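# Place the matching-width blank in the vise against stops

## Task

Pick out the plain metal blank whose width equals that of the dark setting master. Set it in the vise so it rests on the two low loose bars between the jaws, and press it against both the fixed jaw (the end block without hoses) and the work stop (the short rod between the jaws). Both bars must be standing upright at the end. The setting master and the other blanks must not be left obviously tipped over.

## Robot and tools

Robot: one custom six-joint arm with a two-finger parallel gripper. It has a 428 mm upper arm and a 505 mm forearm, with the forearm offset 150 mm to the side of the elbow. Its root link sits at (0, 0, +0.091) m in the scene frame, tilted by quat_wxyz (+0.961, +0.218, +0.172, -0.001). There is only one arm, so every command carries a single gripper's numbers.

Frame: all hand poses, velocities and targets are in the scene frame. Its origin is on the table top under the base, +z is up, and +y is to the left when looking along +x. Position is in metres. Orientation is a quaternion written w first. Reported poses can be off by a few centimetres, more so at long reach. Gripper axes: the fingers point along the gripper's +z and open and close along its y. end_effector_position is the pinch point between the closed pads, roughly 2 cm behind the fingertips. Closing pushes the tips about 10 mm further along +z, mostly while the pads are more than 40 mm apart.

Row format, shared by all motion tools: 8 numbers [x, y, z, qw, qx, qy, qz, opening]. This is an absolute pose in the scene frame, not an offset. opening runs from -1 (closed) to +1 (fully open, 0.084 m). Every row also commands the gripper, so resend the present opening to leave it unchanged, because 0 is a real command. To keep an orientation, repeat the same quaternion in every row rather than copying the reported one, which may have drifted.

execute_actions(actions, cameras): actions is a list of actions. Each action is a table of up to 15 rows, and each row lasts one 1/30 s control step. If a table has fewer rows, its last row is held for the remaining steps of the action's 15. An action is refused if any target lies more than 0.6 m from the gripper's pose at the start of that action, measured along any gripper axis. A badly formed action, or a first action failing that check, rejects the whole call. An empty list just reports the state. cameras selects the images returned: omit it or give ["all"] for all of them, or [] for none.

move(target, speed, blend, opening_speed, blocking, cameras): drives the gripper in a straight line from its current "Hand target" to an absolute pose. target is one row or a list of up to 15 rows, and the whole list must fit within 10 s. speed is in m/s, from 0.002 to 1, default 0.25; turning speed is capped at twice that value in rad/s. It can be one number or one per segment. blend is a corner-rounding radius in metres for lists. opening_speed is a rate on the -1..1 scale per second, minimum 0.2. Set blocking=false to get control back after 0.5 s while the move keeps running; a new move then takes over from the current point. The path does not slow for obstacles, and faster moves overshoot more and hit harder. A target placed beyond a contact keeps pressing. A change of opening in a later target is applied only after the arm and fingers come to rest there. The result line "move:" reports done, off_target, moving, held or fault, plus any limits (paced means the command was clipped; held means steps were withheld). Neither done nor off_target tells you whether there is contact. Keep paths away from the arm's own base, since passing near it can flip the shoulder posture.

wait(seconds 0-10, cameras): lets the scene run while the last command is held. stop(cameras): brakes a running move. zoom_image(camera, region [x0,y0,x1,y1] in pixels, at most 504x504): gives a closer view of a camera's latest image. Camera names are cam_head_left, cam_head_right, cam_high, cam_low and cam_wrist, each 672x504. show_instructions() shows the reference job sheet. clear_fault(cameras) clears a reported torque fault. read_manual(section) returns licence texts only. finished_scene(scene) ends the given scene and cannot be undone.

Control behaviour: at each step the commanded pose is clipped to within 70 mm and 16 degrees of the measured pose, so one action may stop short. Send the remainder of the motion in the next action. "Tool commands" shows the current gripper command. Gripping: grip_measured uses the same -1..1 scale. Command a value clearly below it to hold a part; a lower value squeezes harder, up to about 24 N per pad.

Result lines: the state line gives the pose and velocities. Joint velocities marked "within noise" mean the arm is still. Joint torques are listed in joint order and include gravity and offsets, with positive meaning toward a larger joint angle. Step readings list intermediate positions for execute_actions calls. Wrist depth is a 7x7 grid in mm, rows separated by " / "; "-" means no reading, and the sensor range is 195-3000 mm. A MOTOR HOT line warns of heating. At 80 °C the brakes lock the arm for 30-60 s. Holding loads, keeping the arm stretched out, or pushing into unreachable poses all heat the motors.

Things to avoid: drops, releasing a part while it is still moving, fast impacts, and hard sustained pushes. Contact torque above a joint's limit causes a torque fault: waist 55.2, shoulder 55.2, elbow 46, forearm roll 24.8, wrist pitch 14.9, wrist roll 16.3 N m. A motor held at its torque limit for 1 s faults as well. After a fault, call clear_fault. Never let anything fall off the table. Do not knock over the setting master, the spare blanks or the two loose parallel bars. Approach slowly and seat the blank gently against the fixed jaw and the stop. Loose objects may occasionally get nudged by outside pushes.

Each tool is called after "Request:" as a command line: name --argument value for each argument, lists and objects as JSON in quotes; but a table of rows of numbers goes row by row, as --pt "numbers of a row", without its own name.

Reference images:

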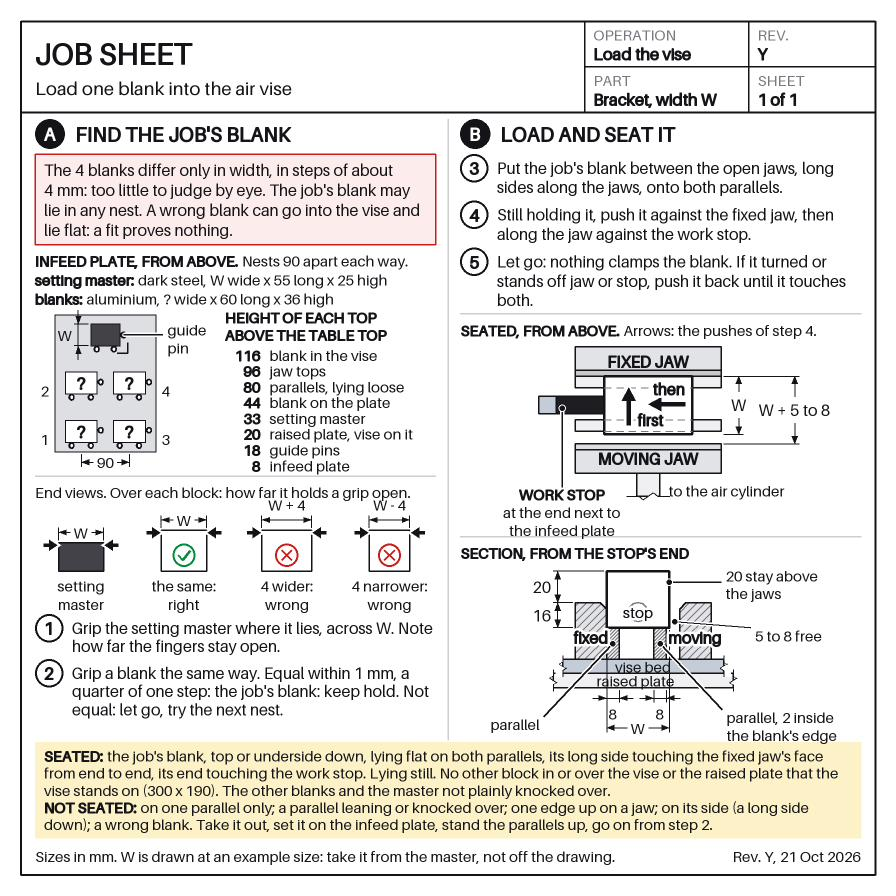

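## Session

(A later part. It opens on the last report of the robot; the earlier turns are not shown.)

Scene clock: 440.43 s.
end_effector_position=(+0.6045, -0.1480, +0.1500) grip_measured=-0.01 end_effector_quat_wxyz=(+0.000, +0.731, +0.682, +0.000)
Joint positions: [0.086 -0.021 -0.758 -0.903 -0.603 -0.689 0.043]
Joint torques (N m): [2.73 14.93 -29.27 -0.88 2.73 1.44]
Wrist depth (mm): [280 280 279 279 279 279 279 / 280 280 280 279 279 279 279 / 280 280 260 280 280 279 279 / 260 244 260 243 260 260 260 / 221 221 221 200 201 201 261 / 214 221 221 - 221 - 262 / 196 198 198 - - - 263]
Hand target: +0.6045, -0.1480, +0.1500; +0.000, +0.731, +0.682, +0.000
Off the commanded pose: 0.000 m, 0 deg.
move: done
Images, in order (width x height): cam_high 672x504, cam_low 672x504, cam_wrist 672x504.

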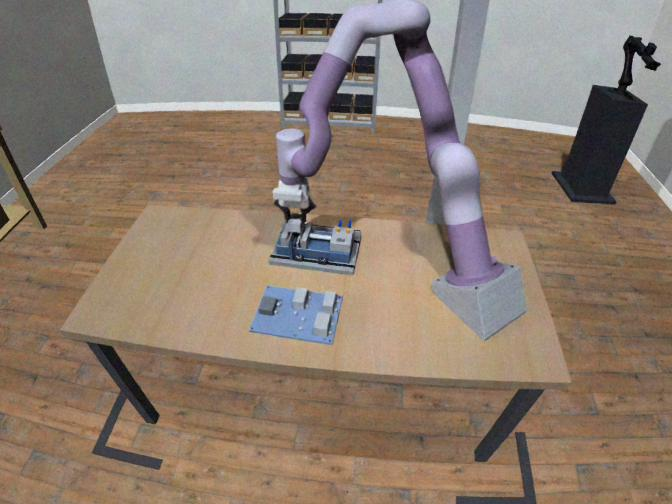

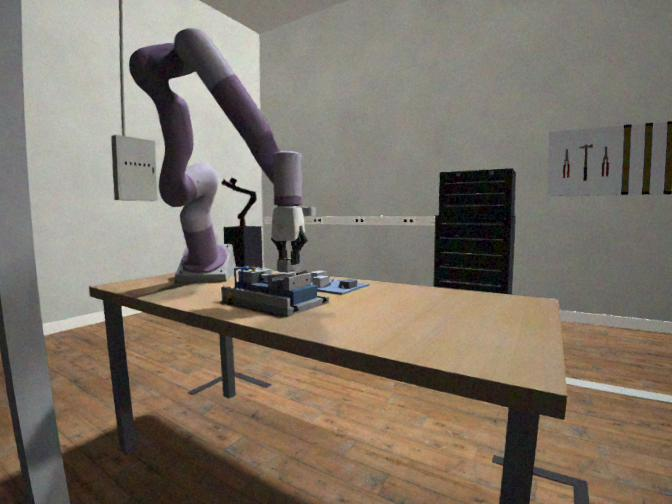

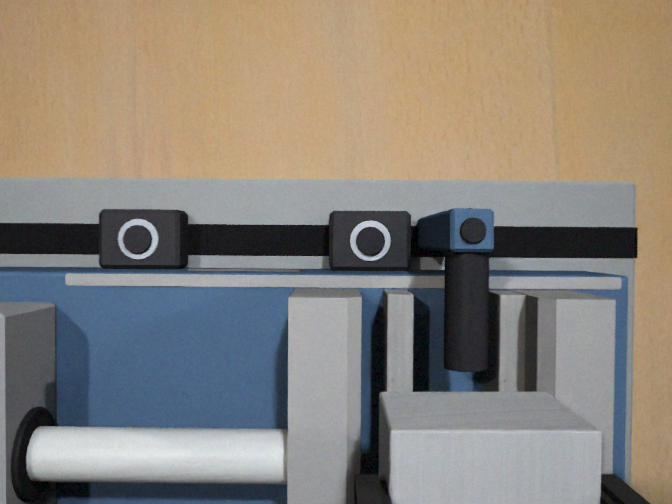

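Request:
move --target '[0.6045, -0.148, 0.1245, 0, 0.73135, 0.68200, 0, -0.3]' --speed 0.06 --cameras '["cam_wrist", "cam_high", "cam_low"]'

Request:
zoom_image --camera "cam_wrist" --region '[280, 180, 672, 504]'

Scene clock: 479.40 s.
end_effector_position=(+0.6045, -0.1480, +0.1246) grip_measured=-0.01 end_effector_quat_wxyz=(+0.000, +0.731, +0.682, +0.000)
Joint positions: [0.062 -0.07 -0.76 -0.963 -0.563 -0.639 0.043]
Joint torques (N m): [3.76 14.94 -27.16 -0.92 2.68 1.38]
Wrist depth (mm): [254 254 254 254 254 254 254 / 255 254 254 254 254 254 254 / 255 235 255 254 254 235 254 / 235 219 235 220 - 235 235 / 196 196 195 195 - - - / 196 196 196 - - - - / - 196 - - - - -]
Hand target: +0.6045, -0.1480, +0.1245; +0.000, +0.731, +0.682, +0.000
Off the commanded pose: 0.000 m, 0 deg.
move: done
Images, in order (width x height): cam_high 672x504, cam_low 672x504, cam_wrist 672x504.

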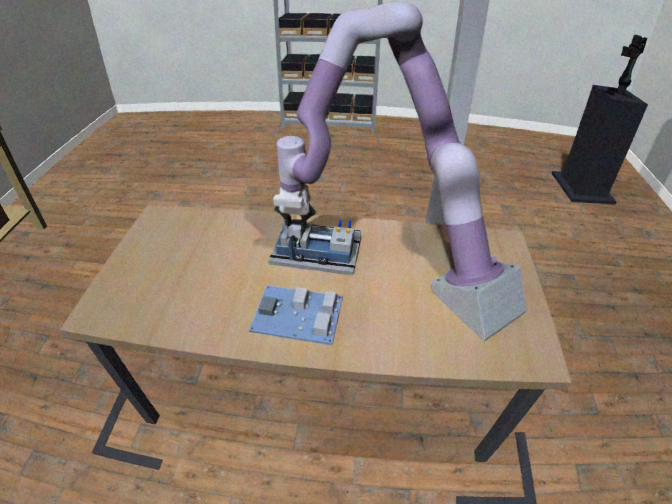

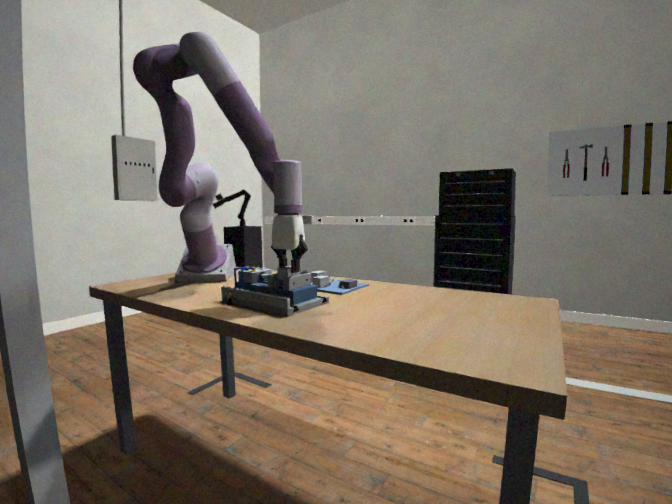

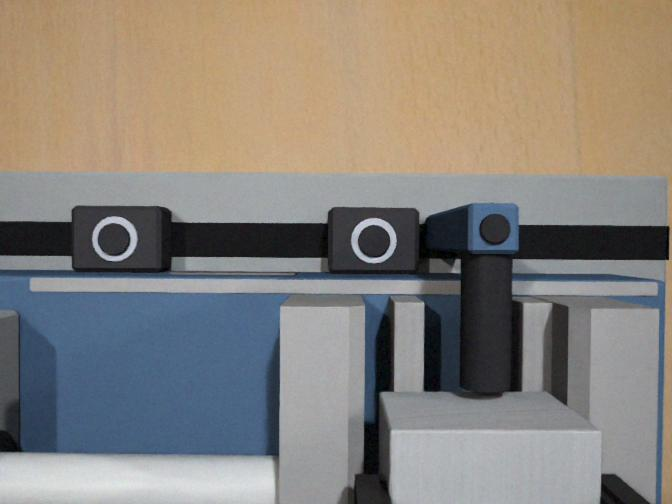

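Scaled by 1.286 (camera's finer frame: 960x720).

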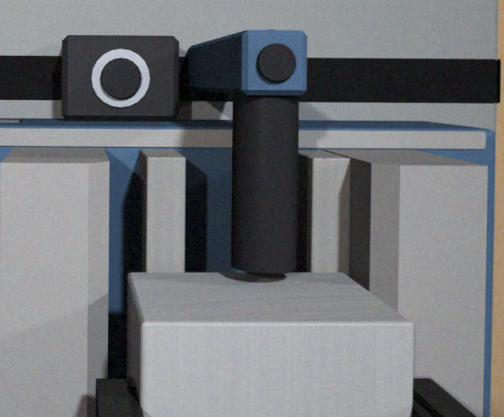

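Request:
move --target '[0.6065, -0.1481, 0.1245, 0, 0.73135, 0.68200, 0, -0.3]' --speed 0.02 --cameras '[]'

Request:
move --target '[0.6075, -0.1482, 0.1245, 0, 0.73135, 0.68200, 0, -0.3]' --speed 0.02 --cameras '["cam_wrist"]'

Request:
zoom_image --camera "cam_wrist" --region '[280, 180, 672, 504]'

Scene clock: 491.40 s.
end_effector_position=(+0.6064, -0.1481, +0.1245) grip_measured=-0.01 end_effector_quat_wxyz=(+0.000, +0.731, +0.682, +0.000)
Joint positions: [0.062 -0.073 -0.765 -0.961 -0.563 -0.641 0.043]
Joint torques (N m): [3.43 16.67 -31.84 1.29 -1.9 -1.52]
Wrist depth (mm): [254 254 254 254 253 253 253 / 254 254 254 254 254 254 254 / 254 235 255 254 254 234 254 / 219 219 235 220 - 234 234 / 195 195 195 195 - - 255 / 196 196 196 - - - 255 / - 196 - - - - 256]
Hand target: +0.6065, -0.1481, +0.1245; +0.000, +0.731, +0.682, +0.000
Off the commanded pose: 0.000 m, 0 deg.
move: done

Scene clock: 492.10 s.
end_effector_position=(+0.6073, -0.1482, +0.1244) grip_measured=-0.01 end_effector_quat_wxyz=(+0.000, +0.731, +0.682, +0.000)
Joint positions: [0.062 -0.075 -0.767 -0.96 -0.564 -0.643 0.044]
Joint torques (N m): [0.46 20.98 -57.62 -2.37 3.89 -2.03]
Wrist depth (mm): [254 254 254 253 253 253 253 / 255 254 254 254 253 253 253 / 255 235 255 254 254 234 254 / 219 218 235 220 - 234 235 / 195 196 195 - - - - / 196 196 196 - - - 255 / - 196 - - - - 255]
Hand target: +0.6075, -0.1482, +0.1245; +0.000, +0.731, +0.682, +0.000
Off the commanded pose: 0.000 m, 0 deg.
move: done

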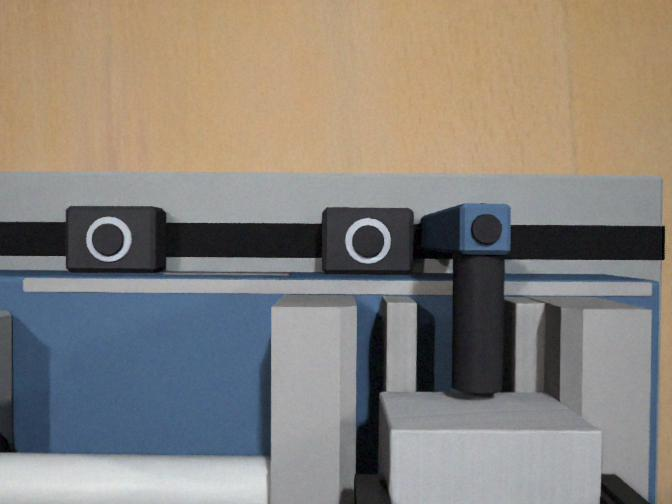

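Scaled by 1.286 (camera's finer frame: 960x720).

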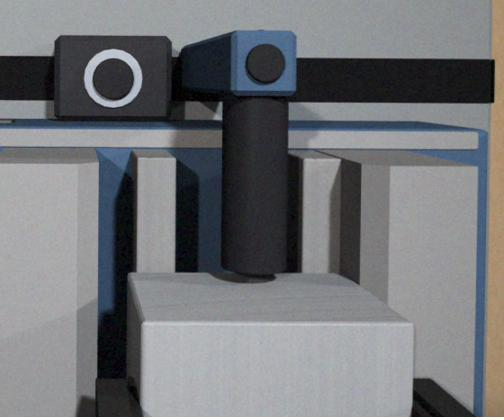

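Request:
move --target '[0.6073, -0.1482, 0.1245, 0, 0.73135, 0.68200, 0, -0.3]' --speed 0.02 --cameras '[]'

Request:
move --target '[0.6074, -0.1467, 0.1245, 0, 0.73135, 0.68200, 0, -0.3]' --speed 0.02 --cameras '["cam_wrist"]'

Request:
zoom_image --camera "cam_wrist" --region '[280, 180, 672, 504]'

Scene clock: 516.73 s.
end_effector_position=(+0.6074, -0.1482, +0.1245) grip_measured=-0.01 end_effector_quat_wxyz=(+0.000, +0.731, +0.682, +0.000)
Joint positions: [0.062 -0.075 -0.767 -0.96 -0.564 -0.643 0.044]
Joint torques (N m): [9.38 47.41 -41.56 -4.79 10.1 0.88]
Wrist depth (mm): [254 254 254 254 253 253 253 / 254 254 254 254 254 253 253 / 255 235 254 254 254 234 253 / 219 219 235 220 - 234 234 / 196 196 195 - - - - / 196 196 196 - - - 255 / - 196 - - - - 255]
Hand target: +0.6073, -0.1482, +0.1245; +0.000, +0.731, +0.682, +0.000
Off the commanded pose: 0.000 m, 0 deg.
move: done

Scene clock: 517.43 s.
end_effector_position=(+0.6074, -0.1468, +0.1245) grip_measured=-0.01 end_effector_quat_wxyz=(+0.000, +0.731, +0.682, +0.000)
Joint positions: [0.065 -0.076 -0.767 -0.961 -0.564 -0.639 0.044]
Joint torques (N m): [21.09 19.37 -47.08 -2.57 6.81 1.37]
Wrist depth (mm): [254 254 254 254 253 253 253 / 255 254 254 254 254 253 253 / 255 235 254 254 254 234 253 / 232 220 235 219 - 234 235 / 196 196 - - - - - / 196 196 196 - - - 255 / - 196 - - - - 255]
Hand target: +0.6074, -0.1467, +0.1245; +0.000, +0.731, +0.682, +0.000
Off the commanded pose: 0.000 m, 0 deg.
move: done

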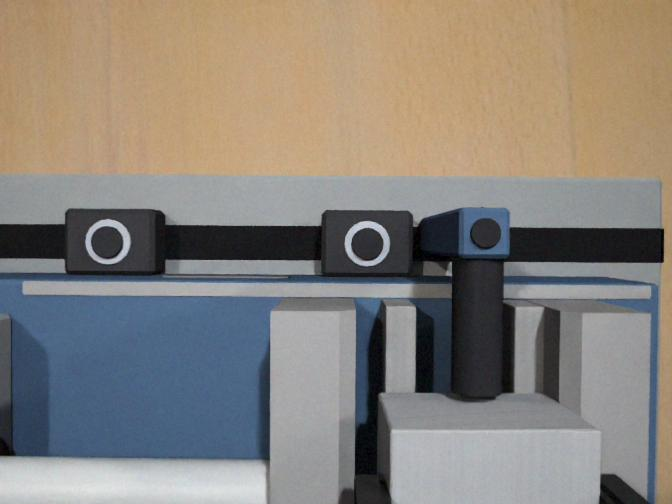

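Scaled by 1.286 (camera's finer frame: 960x720).

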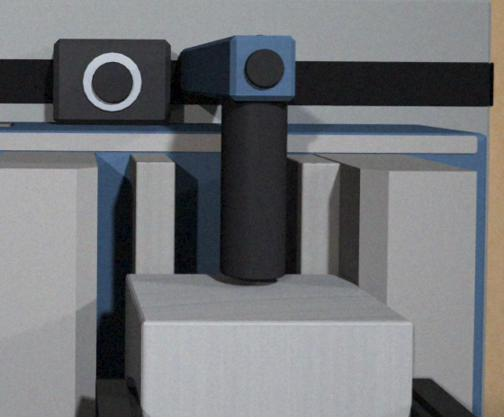

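Request:
move --target '[0.6074, -0.1463, 0.1245, 0, 0.73135, 0.68200, 0, -0.3]' --speed 0.02 --cameras '["cam_wrist"]'

Request:
zoom_image --camera "cam_wrist" --region '[350, 320, 672, 504]'

Scene clock: 531.13 s.
end_effector_position=(+0.6074, -0.1463, +0.1245) grip_measured=-0.01 end_effector_quat_wxyz=(+0.000, +0.731, +0.682, +0.000)
Joint positions: [0.065 -0.076 -0.767 -0.962 -0.565 -0.638 0.044]
Joint torques (N m): [20.9 20.06 -33.6 -2.35 6.78 1.4]
Wrist depth (mm): [254 254 254 253 253 253 253 / 254 254 254 254 254 253 253 / 254 254 254 254 254 234 254 / 235 219 235 219 - 235 234 / 196 196 - - - - - / 196 196 196 - - - 255 / - 196 - - - - 255]
Hand target: +0.6074, -0.1463, +0.1245; +0.000, +0.731, +0.682, +0.000
Off the commanded pose: 0.000 m, 0 deg.
move: done

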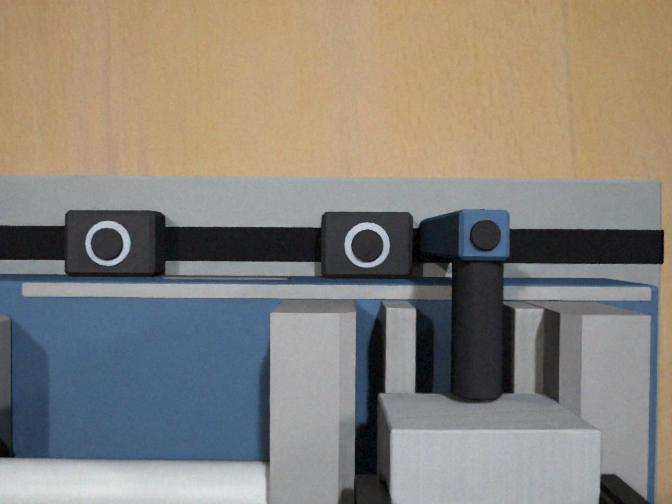

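Scaled by 1.565 (camera's finer frame: 960x720).

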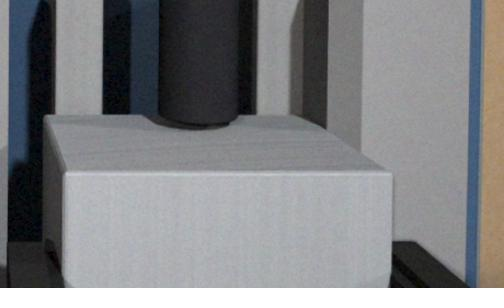

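Request:
move --target '[0.6074, -0.1457, 0.1245, 0, 0.73135, 0.68200, 0, -0.3]' --speed 0.02 --cameras '["cam_wrist"]'

Request:
zoom_image --camera "cam_wrist" --region '[350, 320, 672, 504]'

Scene clock: 538.90 s.
end_effector_position=(+0.6074, -0.1457, +0.1245) grip_measured=-0.01 end_effector_quat_wxyz=(+0.000, +0.731, +0.682, +0.000)
Joint positions: [0.067 -0.077 -0.767 -0.962 -0.565 -0.636 0.044]
Joint torques (N m): [20.49 19.3 -31.85 -1.99 5.52 1.35]
Wrist depth (mm): [254 254 254 253 253 253 253 / 254 254 254 254 253 254 253 / 254 254 254 254 254 235 253 / 235 219 235 219 - 234 234 / 196 195 - - - - - / 196 196 196 - - - 255 / - 196 - - - - 255]
Hand target: +0.6074, -0.1457, +0.1245; +0.000, +0.731, +0.682, +0.000
Off the commanded pose: 0.000 m, 0 deg.
move: done

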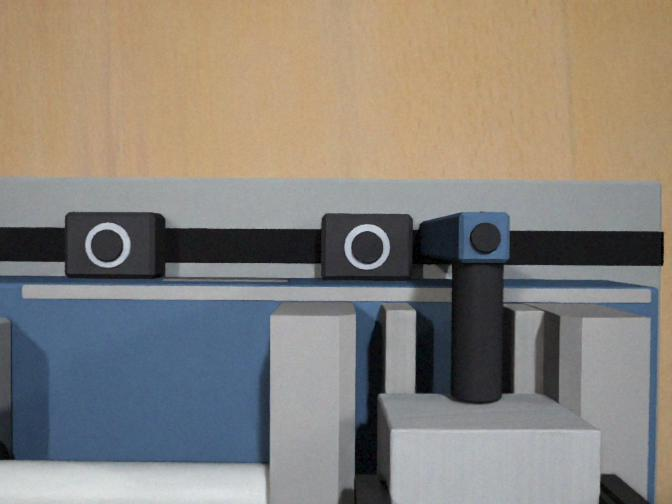

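Scaled by 1.565 (camera's finer frame: 960x720).

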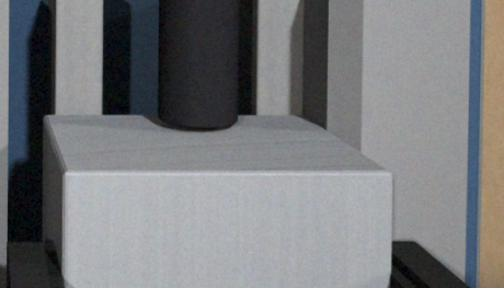

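Request:
move --target '[0.6075, -0.1452, 0.1245, 0, 0.73135, 0.68200, 0, -0.3]' --speed 0.02 --cameras '["cam_wrist"]'

Request:
zoom_image --camera "cam_wrist" --region '[350, 320, 672, 504]'

Scene clock: 556.17 s.
end_effector_position=(+0.6075, -0.1452, +0.1245) grip_measured=-0.01 end_effector_quat_wxyz=(+0.000, +0.731, +0.682, +0.000)
Joint positions: [0.068 -0.078 -0.768 -0.962 -0.565 -0.635 0.044]
Joint torques (N m): [19.75 19.69 -44.38 -2.22 5.95 1.39]
Wrist depth (mm): [254 254 254 253 254 253 253 / 254 254 254 254 253 253 253 / 255 254 254 254 254 234 254 / 235 219 235 219 - 234 234 / 195 195 - - - - - / 196 196 196 - - - 255 / 196 196 - - - - 255]
Hand target: +0.6075, -0.1452, +0.1245; +0.000, +0.731, +0.682, +0.000
Off the commanded pose: 0.000 m, 0 deg.
move: done

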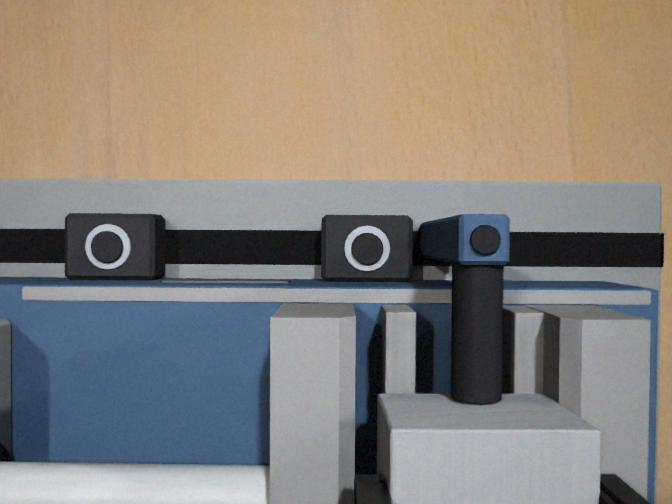

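Scaled by 1.565 (camera's finer frame: 960x720).

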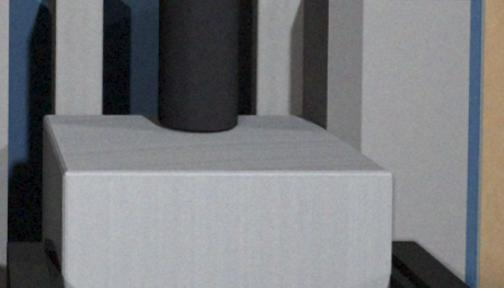

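Request:
move --target '[0.6075, -0.1447, 0.1245, 0, 0.73135, 0.68200, 0, -0.3]' --speed 0.02 --cameras '["cam_wrist"]'

Request:
zoom_image --camera "cam_wrist" --region '[350, 320, 672, 504]'

Scene clock: 562.20 s.
end_effector_position=(+0.6075, -0.1447, +0.1245) grip_measured=-0.01 end_effector_quat_wxyz=(+0.000, +0.731, +0.682, +0.000)
Joint positions: [0.069 -0.078 -0.768 -0.963 -0.565 -0.634 0.044]
Joint torques (N m): [20.76 19.46 -44.25 -2.11 8.35 1.36]
Wrist depth (mm): [254 254 254 253 253 253 253 / 255 254 254 254 254 253 253 / 254 254 254 254 254 234 254 / 235 219 235 219 - 234 234 / 196 196 196 - - - - / 196 196 196 - - - 255 / 196 196 - - - - 256]
Hand target: +0.6075, -0.1447, +0.1245; +0.000, +0.731, +0.682, +0.000
Off the commanded pose: 0.000 m, 0 deg.
move: done

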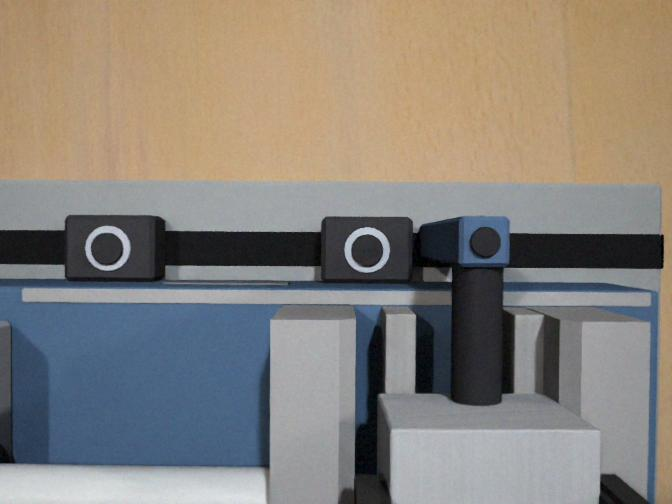

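Scaled by 1.565 (camera's finer frame: 960x720).

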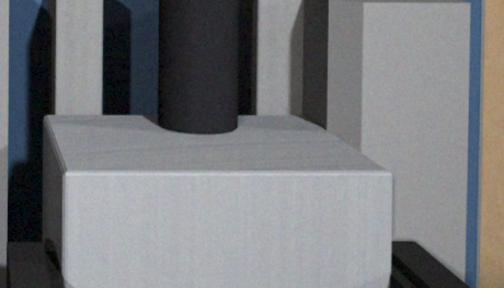

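Request:
move --target '[0.6075, -0.1442, 0.1245, 0, 0.73135, 0.68200, 0, -0.3]' --speed 0.02 --cameras '["cam_wrist"]'

Request:
zoom_image --camera "cam_wrist" --region '[350, 320, 672, 504]'

Scene clock: 574.30 s.
end_effector_position=(+0.6075, -0.1443, +0.1245) grip_measured=-0.01 end_effector_quat_wxyz=(+0.000, +0.731, +0.682, +0.000)
Joint positions: [0.069 -0.078 -0.768 -0.963 -0.566 -0.632 0.044]
Joint torques (N m): [23.21 17.85 -40.66 -1.54 7.37 1.38]
Wrist depth (mm): [254 253 254 253 253 253 253 / 254 254 254 254 253 253 253 / 254 254 254 254 254 234 253 / 235 219 235 219 - 234 234 / 196 196 195 - - - - / 196 196 196 - - - 255 / 196 196 - - - - 255]
Hand target: +0.6075, -0.1442, +0.1245; +0.000, +0.731, +0.682, +0.000
Off the commanded pose: 0.000 m, 0 deg.
move: done

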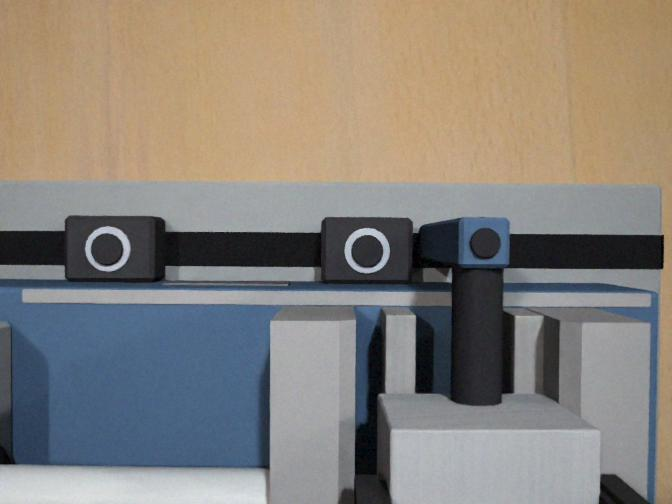

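Scaled by 1.565 (camera's finer frame: 960x720).

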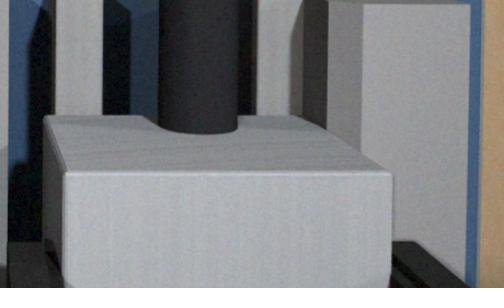

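Request:
move --target '[0.6075, -0.1438, 0.1245, 0, 0.73135, 0.68200, 0, -0.3]' --speed 0.02 --cameras '["cam_wrist"]'

Request:
zoom_image --camera "cam_wrist" --region '[350, 320, 672, 504]'

Scene clock: 581.27 s.
end_effector_position=(+0.6075, -0.1438, +0.1245) grip_measured=-0.01 end_effector_quat_wxyz=(+0.000, +0.731, +0.682, +0.000)
Joint positions: [0.07 -0.079 -0.768 -0.963 -0.566 -0.631 0.044]
Joint torques (N m): [23.6 13.75 -26 -0.92 9.68 1.24]
Wrist depth (mm): [254 254 254 253 253 253 253 / 254 254 254 254 254 253 253 / 254 254 254 254 254 234 254 / 235 219 235 219 - 234 235 / 196 196 195 - - - 254 / 196 196 196 - - - 255 / 196 196 - - - - 255]
Hand target: +0.6075, -0.1438, +0.1245; +0.000, +0.731, +0.682, +0.000
Off the commanded pose: 0.000 m, 0 deg.
move: done

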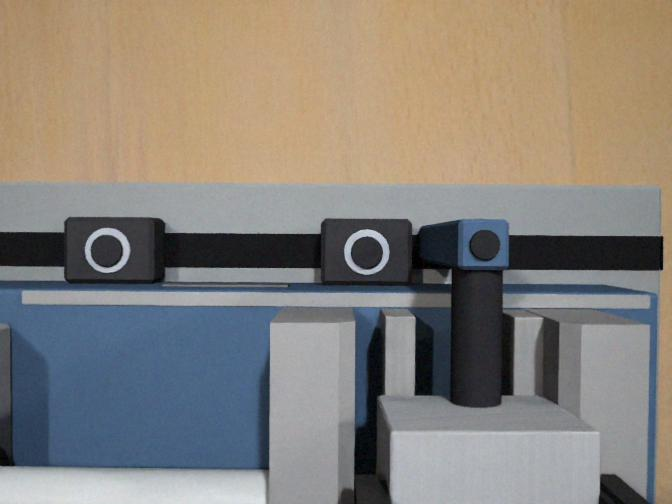

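Scaled by 1.565 (camera's finer frame: 960x720).

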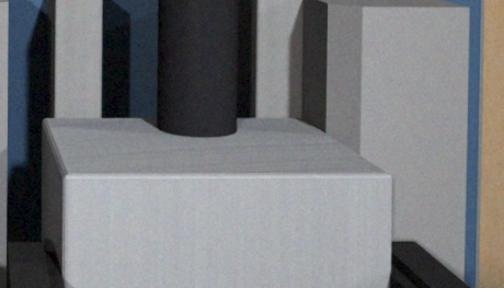

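Request:
move --target '[0.6077, -0.1440, 0.1235, 0, 0.73135, 0.68200, 0, -0.3]' --speed 0.02 --cameras '[]'

Request:
move --target '[0.6077, -0.1440, 0.1225, 0, 0.73135, 0.68200, 0, -0.3]' --speed 0.02 --cameras '[]'

Request:
move --target '[0.6077, -0.1440, 0.1220, 0, 0.73135, 0.68200, 0, -0.3]' --speed 0.02 --cameras '["cam_wrist"]'

Scene clock: 593.53 s.
end_effector_position=(+0.6076, -0.1439, +0.1235) grip_measured=-0.01 end_effector_quat_wxyz=(+0.000, +0.731, +0.682, +0.000)
Joint positions: [0.069 -0.081 -0.768 -0.965 -0.565 -0.63 0.044]
Joint torques (N m): [2.96 16.07 -51.28 -4.01 11.93 1.18]
Wrist depth (mm): [253 253 253 252 253 252 252 / 254 253 253 253 253 253 252 / 254 253 253 253 253 233 253 / 234 218 234 218 - 233 233 / - - - - - - 235 / 195 195 - - - - - / 195 195 - - - - 255]
Hand target: +0.6077, -0.1440, +0.1235; +0.000, +0.731, +0.682, +0.000
Off the commanded pose: 0.000 m, 0 deg.
move: done

Scene clock: 594.23 s.
end_effector_position=(+0.6077, -0.1440, +0.1225) grip_measured=-0.01 end_effector_quat_wxyz=(+0.000, +0.731, +0.682, +0.000)
Joint positions: [0.068 -0.083 -0.768 -0.968 -0.563 -0.628 0.044]
Joint torques (N m): [3.06 19.56 -57.97 -5.14 12.44 1.08]
Wrist depth (mm): [252 252 252 252 251 251 251 / 252 252 252 252 252 251 251 / 253 253 252 252 252 232 252 / 233 218 233 217 - 233 232 / - - - - - - 233 / - - - - - - - / - - - - - - 254]
Hand target: +0.6077, -0.1440, +0.1225; +0.000, +0.731, +0.682, +0.000
Off the commanded pose: 0.000 m, 0 deg.
move: done

Scene clock: 594.93 s.
end_effector_position=(+0.6077, -0.1440, +0.1220) grip_measured=-0.01 end_effector_quat_wxyz=(+0.000, +0.731, +0.682, +0.000)
Joint positions: [0.068 -0.084 -0.769 -0.969 -0.562 -0.627 0.044]
Joint torques (N m): [3.68 20.3 -59.76 -4.84 12.58 1.08]
Wrist depth (mm): [252 251 251 251 251 251 251 / 252 252 251 251 251 251 251 / 252 252 252 251 251 232 251 / 233 217 232 216 - 232 231 / - - - - - - - / - - - - - - - / - - - - - - 235]
Hand target: +0.6077, -0.1440, +0.1220; +0.000, +0.731, +0.682, +0.000
Off the commanded pose: 0.000 m, 0 deg.
move: done

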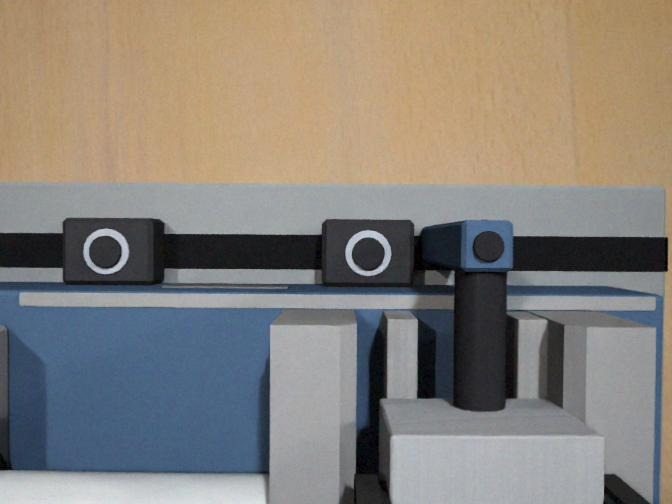

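Request:
move --target '[0.6074, -0.1440, 0.1220, 0, 0.73135, 0.68200, 0, -0.3]' --speed 0.02 --cameras '["cam_wrist"]'

Request:
zoom_image --camera "cam_wrist" --region '[350, 320, 672, 504]'

Scene clock: 606.47 s.
end_effector_position=(+0.6075, -0.1440, +0.1220) grip_measured=-0.01 end_effector_quat_wxyz=(+0.000, +0.731, +0.682, +0.000)
Joint positions: [0.068 -0.084 -0.768 -0.97 -0.562 -0.626 0.044]
Joint torques (N m): [3.71 46.25 -37.36 -4.21 10.92 1.09]
Wrist depth (mm): [251 251 251 251 251 251 250 / 252 251 251 251 251 251 251 / 252 252 252 252 251 232 251 / 233 217 232 216 - 232 231 / - - - - - - 232 / - - - - - - - / - - - - - - 234]
Hand target: +0.6074, -0.1440, +0.1220; +0.000, +0.731, +0.682, +0.000
Off the commanded pose: 0.000 m, 0 deg.
move: done

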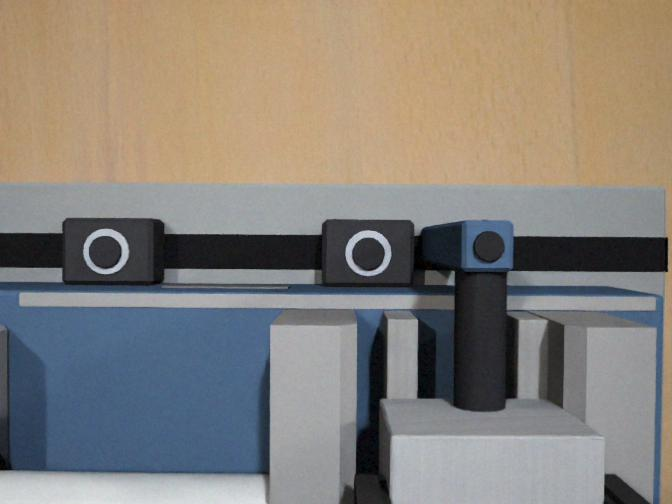

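Scaled by 1.565 (camera's finer frame: 960x720).

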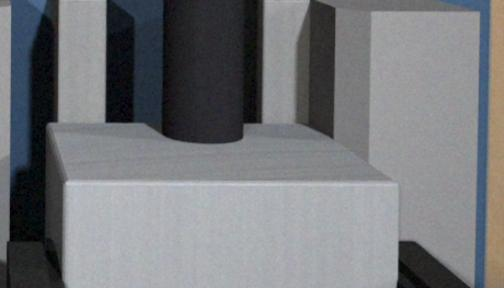

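Request:
execute_actions --actions '[]'

Request:
zoom_image --camera "cam_low" --region '[220, 230, 340, 320]'

Request:
zoom_image --camera "cam_high" --region '[260, 195, 370, 275]'

Request:
zoom_image --camera "cam_head_right" --region '[340, 220, 510, 390]'

Scene clock: 631.93 s.
end_effector_position=(+0.6074, -0.1440, +0.1220) grip_measured=-0.01 end_effector_quat_wxyz=(+0.000, +0.731, +0.682, +0.000)
Joint positions: [0.068 -0.083 -0.768 -0.97 -0.562 -0.626 0.044]
Joint velocities: within noise
Joint torques (N m): [14.35 46.11 -38.39 -1.19 4.17 0.85]
Wrist depth (mm): [252 251 251 251 251 250 250 / 252 252 252 252 251 251 251 / 252 252 252 251 251 232 251 / 232 217 232 216 - 232 232 / - - - - - - 232 / - - - - - - - / - - - - - - 235]
Hand target: +0.6074, -0.1440, +0.1220; +0.000, +0.731, +0.682, +0.000
Tool commands: gripper/opening=-0.3
Off the commanded pose: 0.000 m, 0 deg.

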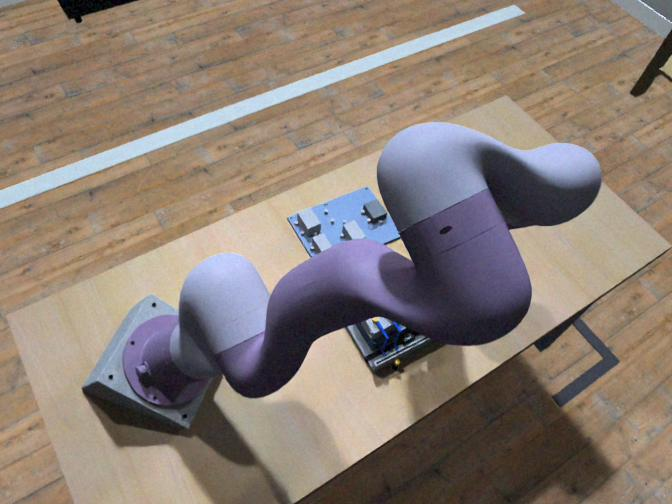

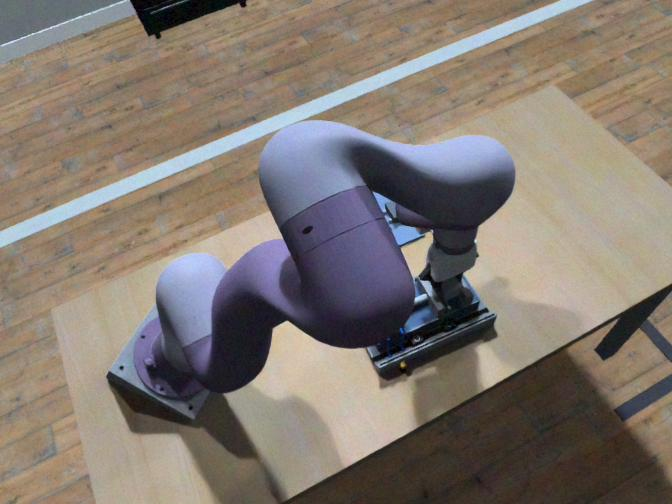

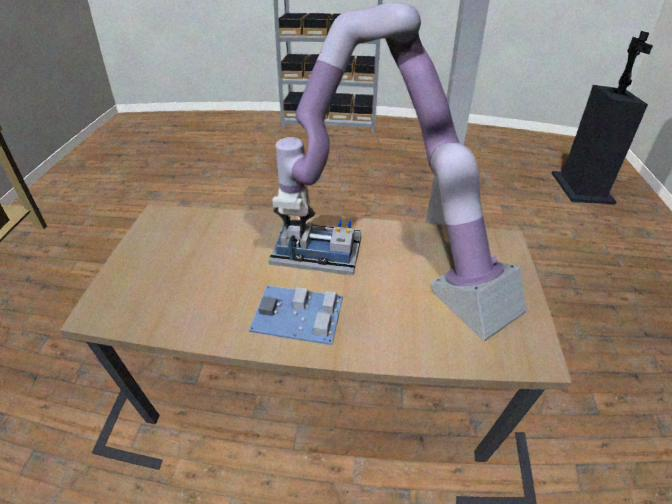

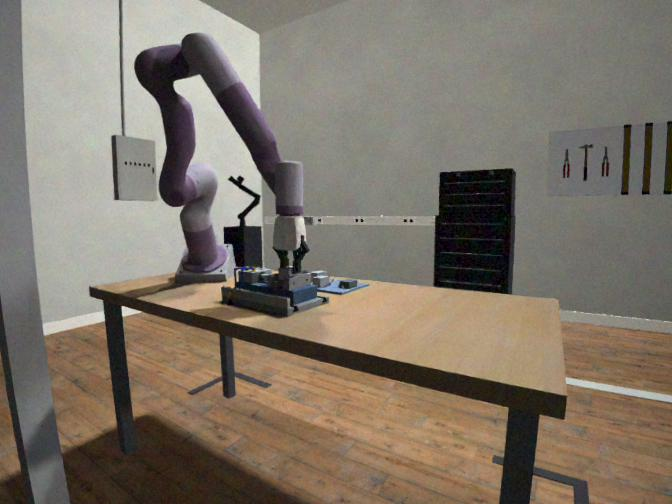

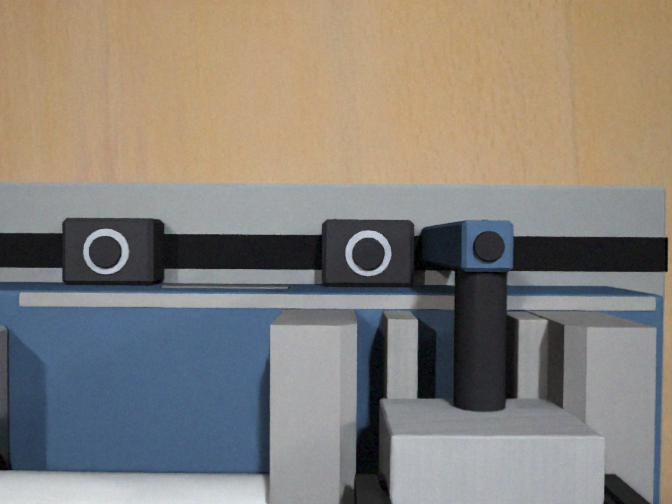

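Scaled by 4.200 (camera's finer frame: 960x720).

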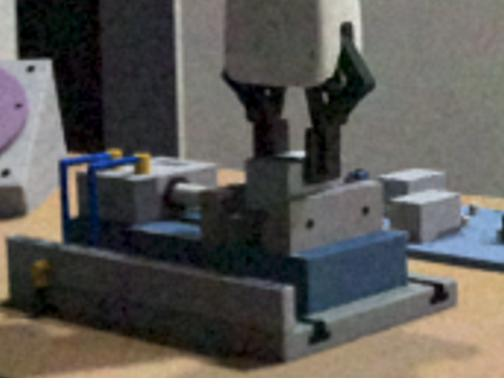

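Scaled by 4.582 (camera's finer frame: 960x720).

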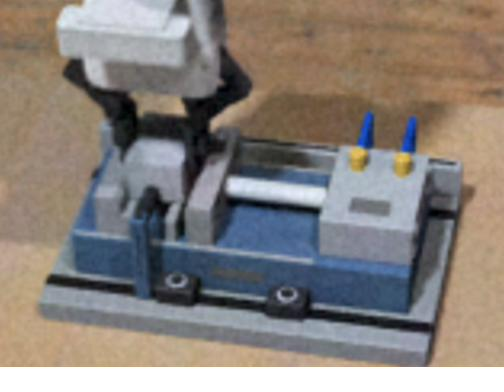

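Scaled by 2.965 (camera's finer frame: 960x720).

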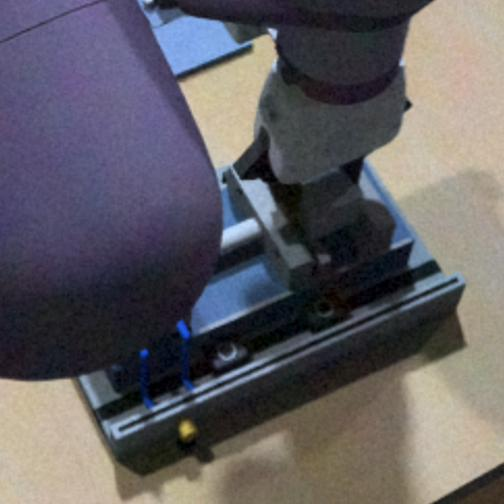

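Request:
move --target '[0.6072, -0.1440, 0.1220, 0, 0.73135, 0.68200, 0, -0.3]' --speed 0.02 --cameras '["cam_wrist"]'

Request:
move --target '[0.6072, -0.1440, 0.1205, 0, 0.73135, 0.68200, 0, -0.3]' --speed 0.02 --cameras '["cam_wrist"]'

Request:
zoom_image --camera "cam_wrist" --region '[350, 320, 672, 504]'

Scene clock: 645.90 s.
end_effector_position=(+0.6072, -0.1440, +0.1220) grip_measured=-0.01 end_effector_quat_wxyz=(+0.000, +0.731, +0.682, +0.000)
Joint positions: [0.068 -0.083 -0.767 -0.97 -0.562 -0.626 0.044]
Joint torques (N m): [13.26 47.94 -28.86 -2.74 5.57 0.99]
Wrist depth (mm): [251 251 251 251 251 251 250 / 252 252 251 251 251 251 251 / 252 252 252 251 251 232 251 / 233 217 232 216 - 232 232 / - - - - - - 232 / - - - - - - - / - - - - - - 253]
Hand target: +0.6072, -0.1440, +0.1220; +0.000, +0.731, +0.682, +0.000
Off the commanded pose: 0.000 m, 0 deg.
move: done

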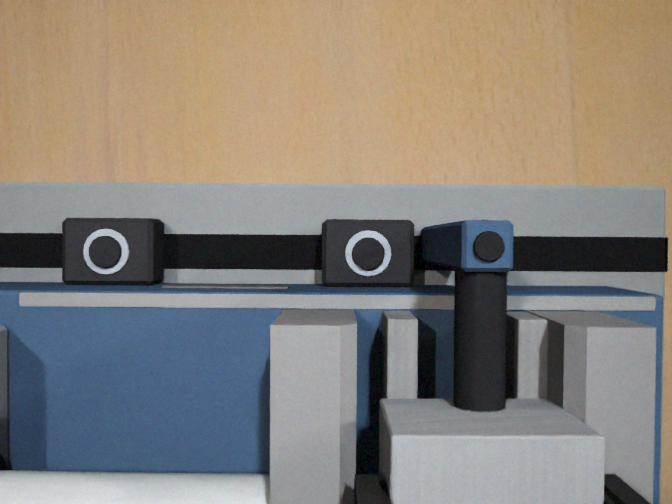

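Scene clock: 646.60 s.
end_effector_position=(+0.6071, -0.1440, +0.1206) grip_measured=-0.01 end_effector_quat_wxyz=(+0.000, +0.731, +0.682, +0.000)
Joint positions: [0.066 -0.086 -0.767 -0.974 -0.56 -0.623 0.044]
Joint torques (N m): [3.24 15.23 -43.61 -3.32 8.47 1.01]
Wrist depth (mm): [250 250 250 250 249 250 249 / 251 250 250 250 250 250 250 / 251 251 251 250 250 231 250 / 231 216 231 215 - 231 231 / - - - - - - 231 / - - - - - - - / - - - - - - 232]
Hand target: +0.6072, -0.1440, +0.1205; +0.000, +0.731, +0.682, +0.000
Off the commanded pose: 0.000 m, 0 deg.
move: done

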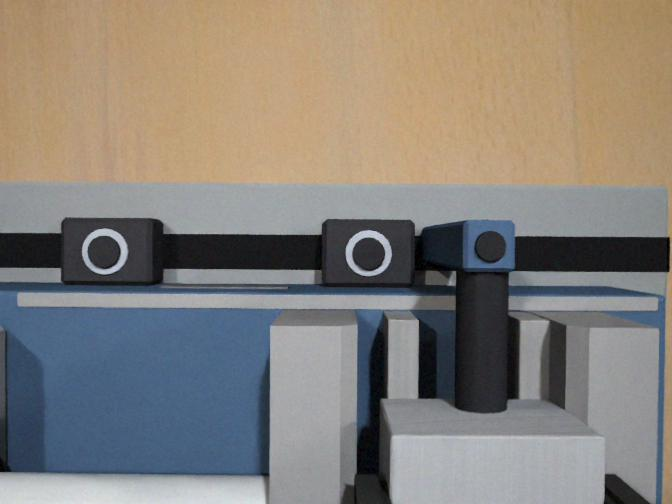

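Scaled by 1.565 (camera's finer frame: 960x720).

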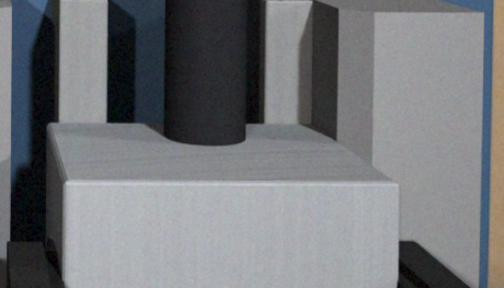

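Request:
move --target '[0.6071, -0.1440, 0.1192, 0, 0.73135, 0.68200, 0, -0.3]' --speed 0.02 --cameras '["cam_wrist"]'

Request:
zoom_image --camera "cam_wrist" --region '[350, 320, 672, 504]'

Scene clock: 660.87 s.
end_effector_position=(+0.6071, -0.1440, +0.1193) grip_measured=-0.01 end_effector_quat_wxyz=(+0.000, +0.731, +0.682, +0.000)
Joint positions: [0.065 -0.088 -0.768 -0.977 -0.558 -0.62 0.044]
Joint torques (N m): [1.67 15.06 -43.57 -3.64 8.89 1.01]
Wrist depth (mm): [249 248 249 249 248 248 248 / 249 249 249 249 249 249 248 / 249 249 249 249 249 229 249 / 230 215 230 214 - 229 229 / - - - - - - 230 / - - - - - - - / - - - - - - -]
Hand target: +0.6071, -0.1440, +0.1192; +0.000, +0.731, +0.682, +0.000
Off the commanded pose: 0.000 m, 0 deg.
move: done

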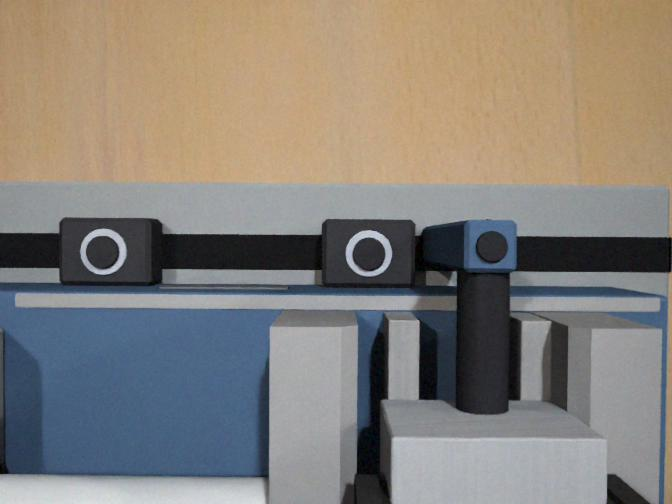

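Scaled by 1.565 (camera's finer frame: 960x720).

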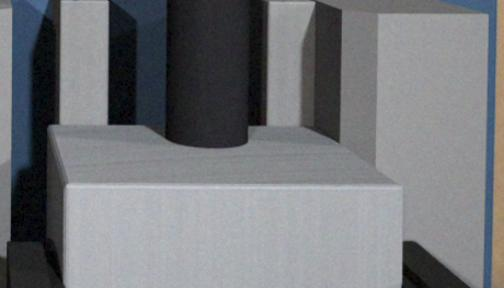

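Request:
move --target '[0.6071, -0.1440, 0.1186, 0, 0.73135, 0.68200, 0, -0.3]' --speed 0.02 --cameras '["cam_wrist"]'

Request:
zoom_image --camera "cam_wrist" --region '[350, 320, 672, 504]'

Scene clock: 669.17 s.
end_effector_position=(+0.6070, -0.1440, +0.1186) grip_measured=-0.01 end_effector_quat_wxyz=(+0.000, +0.731, +0.682, +0.000)
Joint positions: [0.064 -0.09 -0.768 -0.979 -0.557 -0.619 0.044]
Joint torques (N m): [2.78 13.97 -38.93 -3.21 8.32 1.04]
Wrist depth (mm): [248 248 248 248 248 248 247 / 248 248 248 248 248 248 248 / 249 248 248 249 248 229 248 / 229 214 229 213 - 229 228 / - - - - - - 229 / - - - - - - - / - - - - - - -]
Hand target: +0.6071, -0.1440, +0.1186; +0.000, +0.731, +0.682, +0.000
Off the commanded pose: 0.000 m, 0 deg.
move: done

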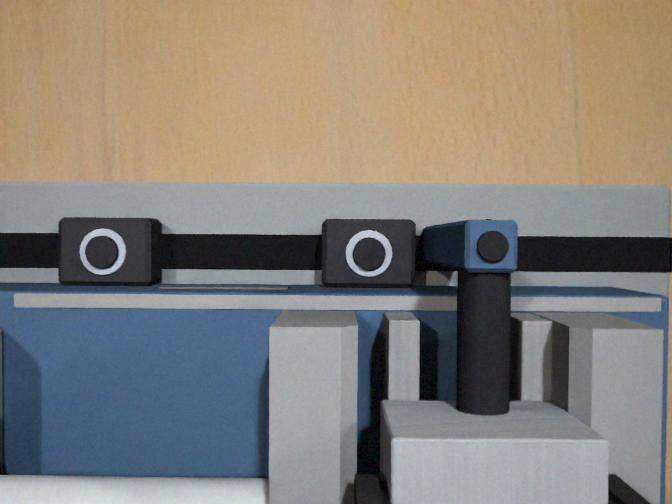

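Scaled by 1.565 (camera's finer frame: 960x720).

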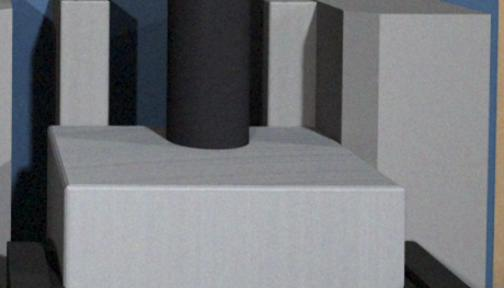

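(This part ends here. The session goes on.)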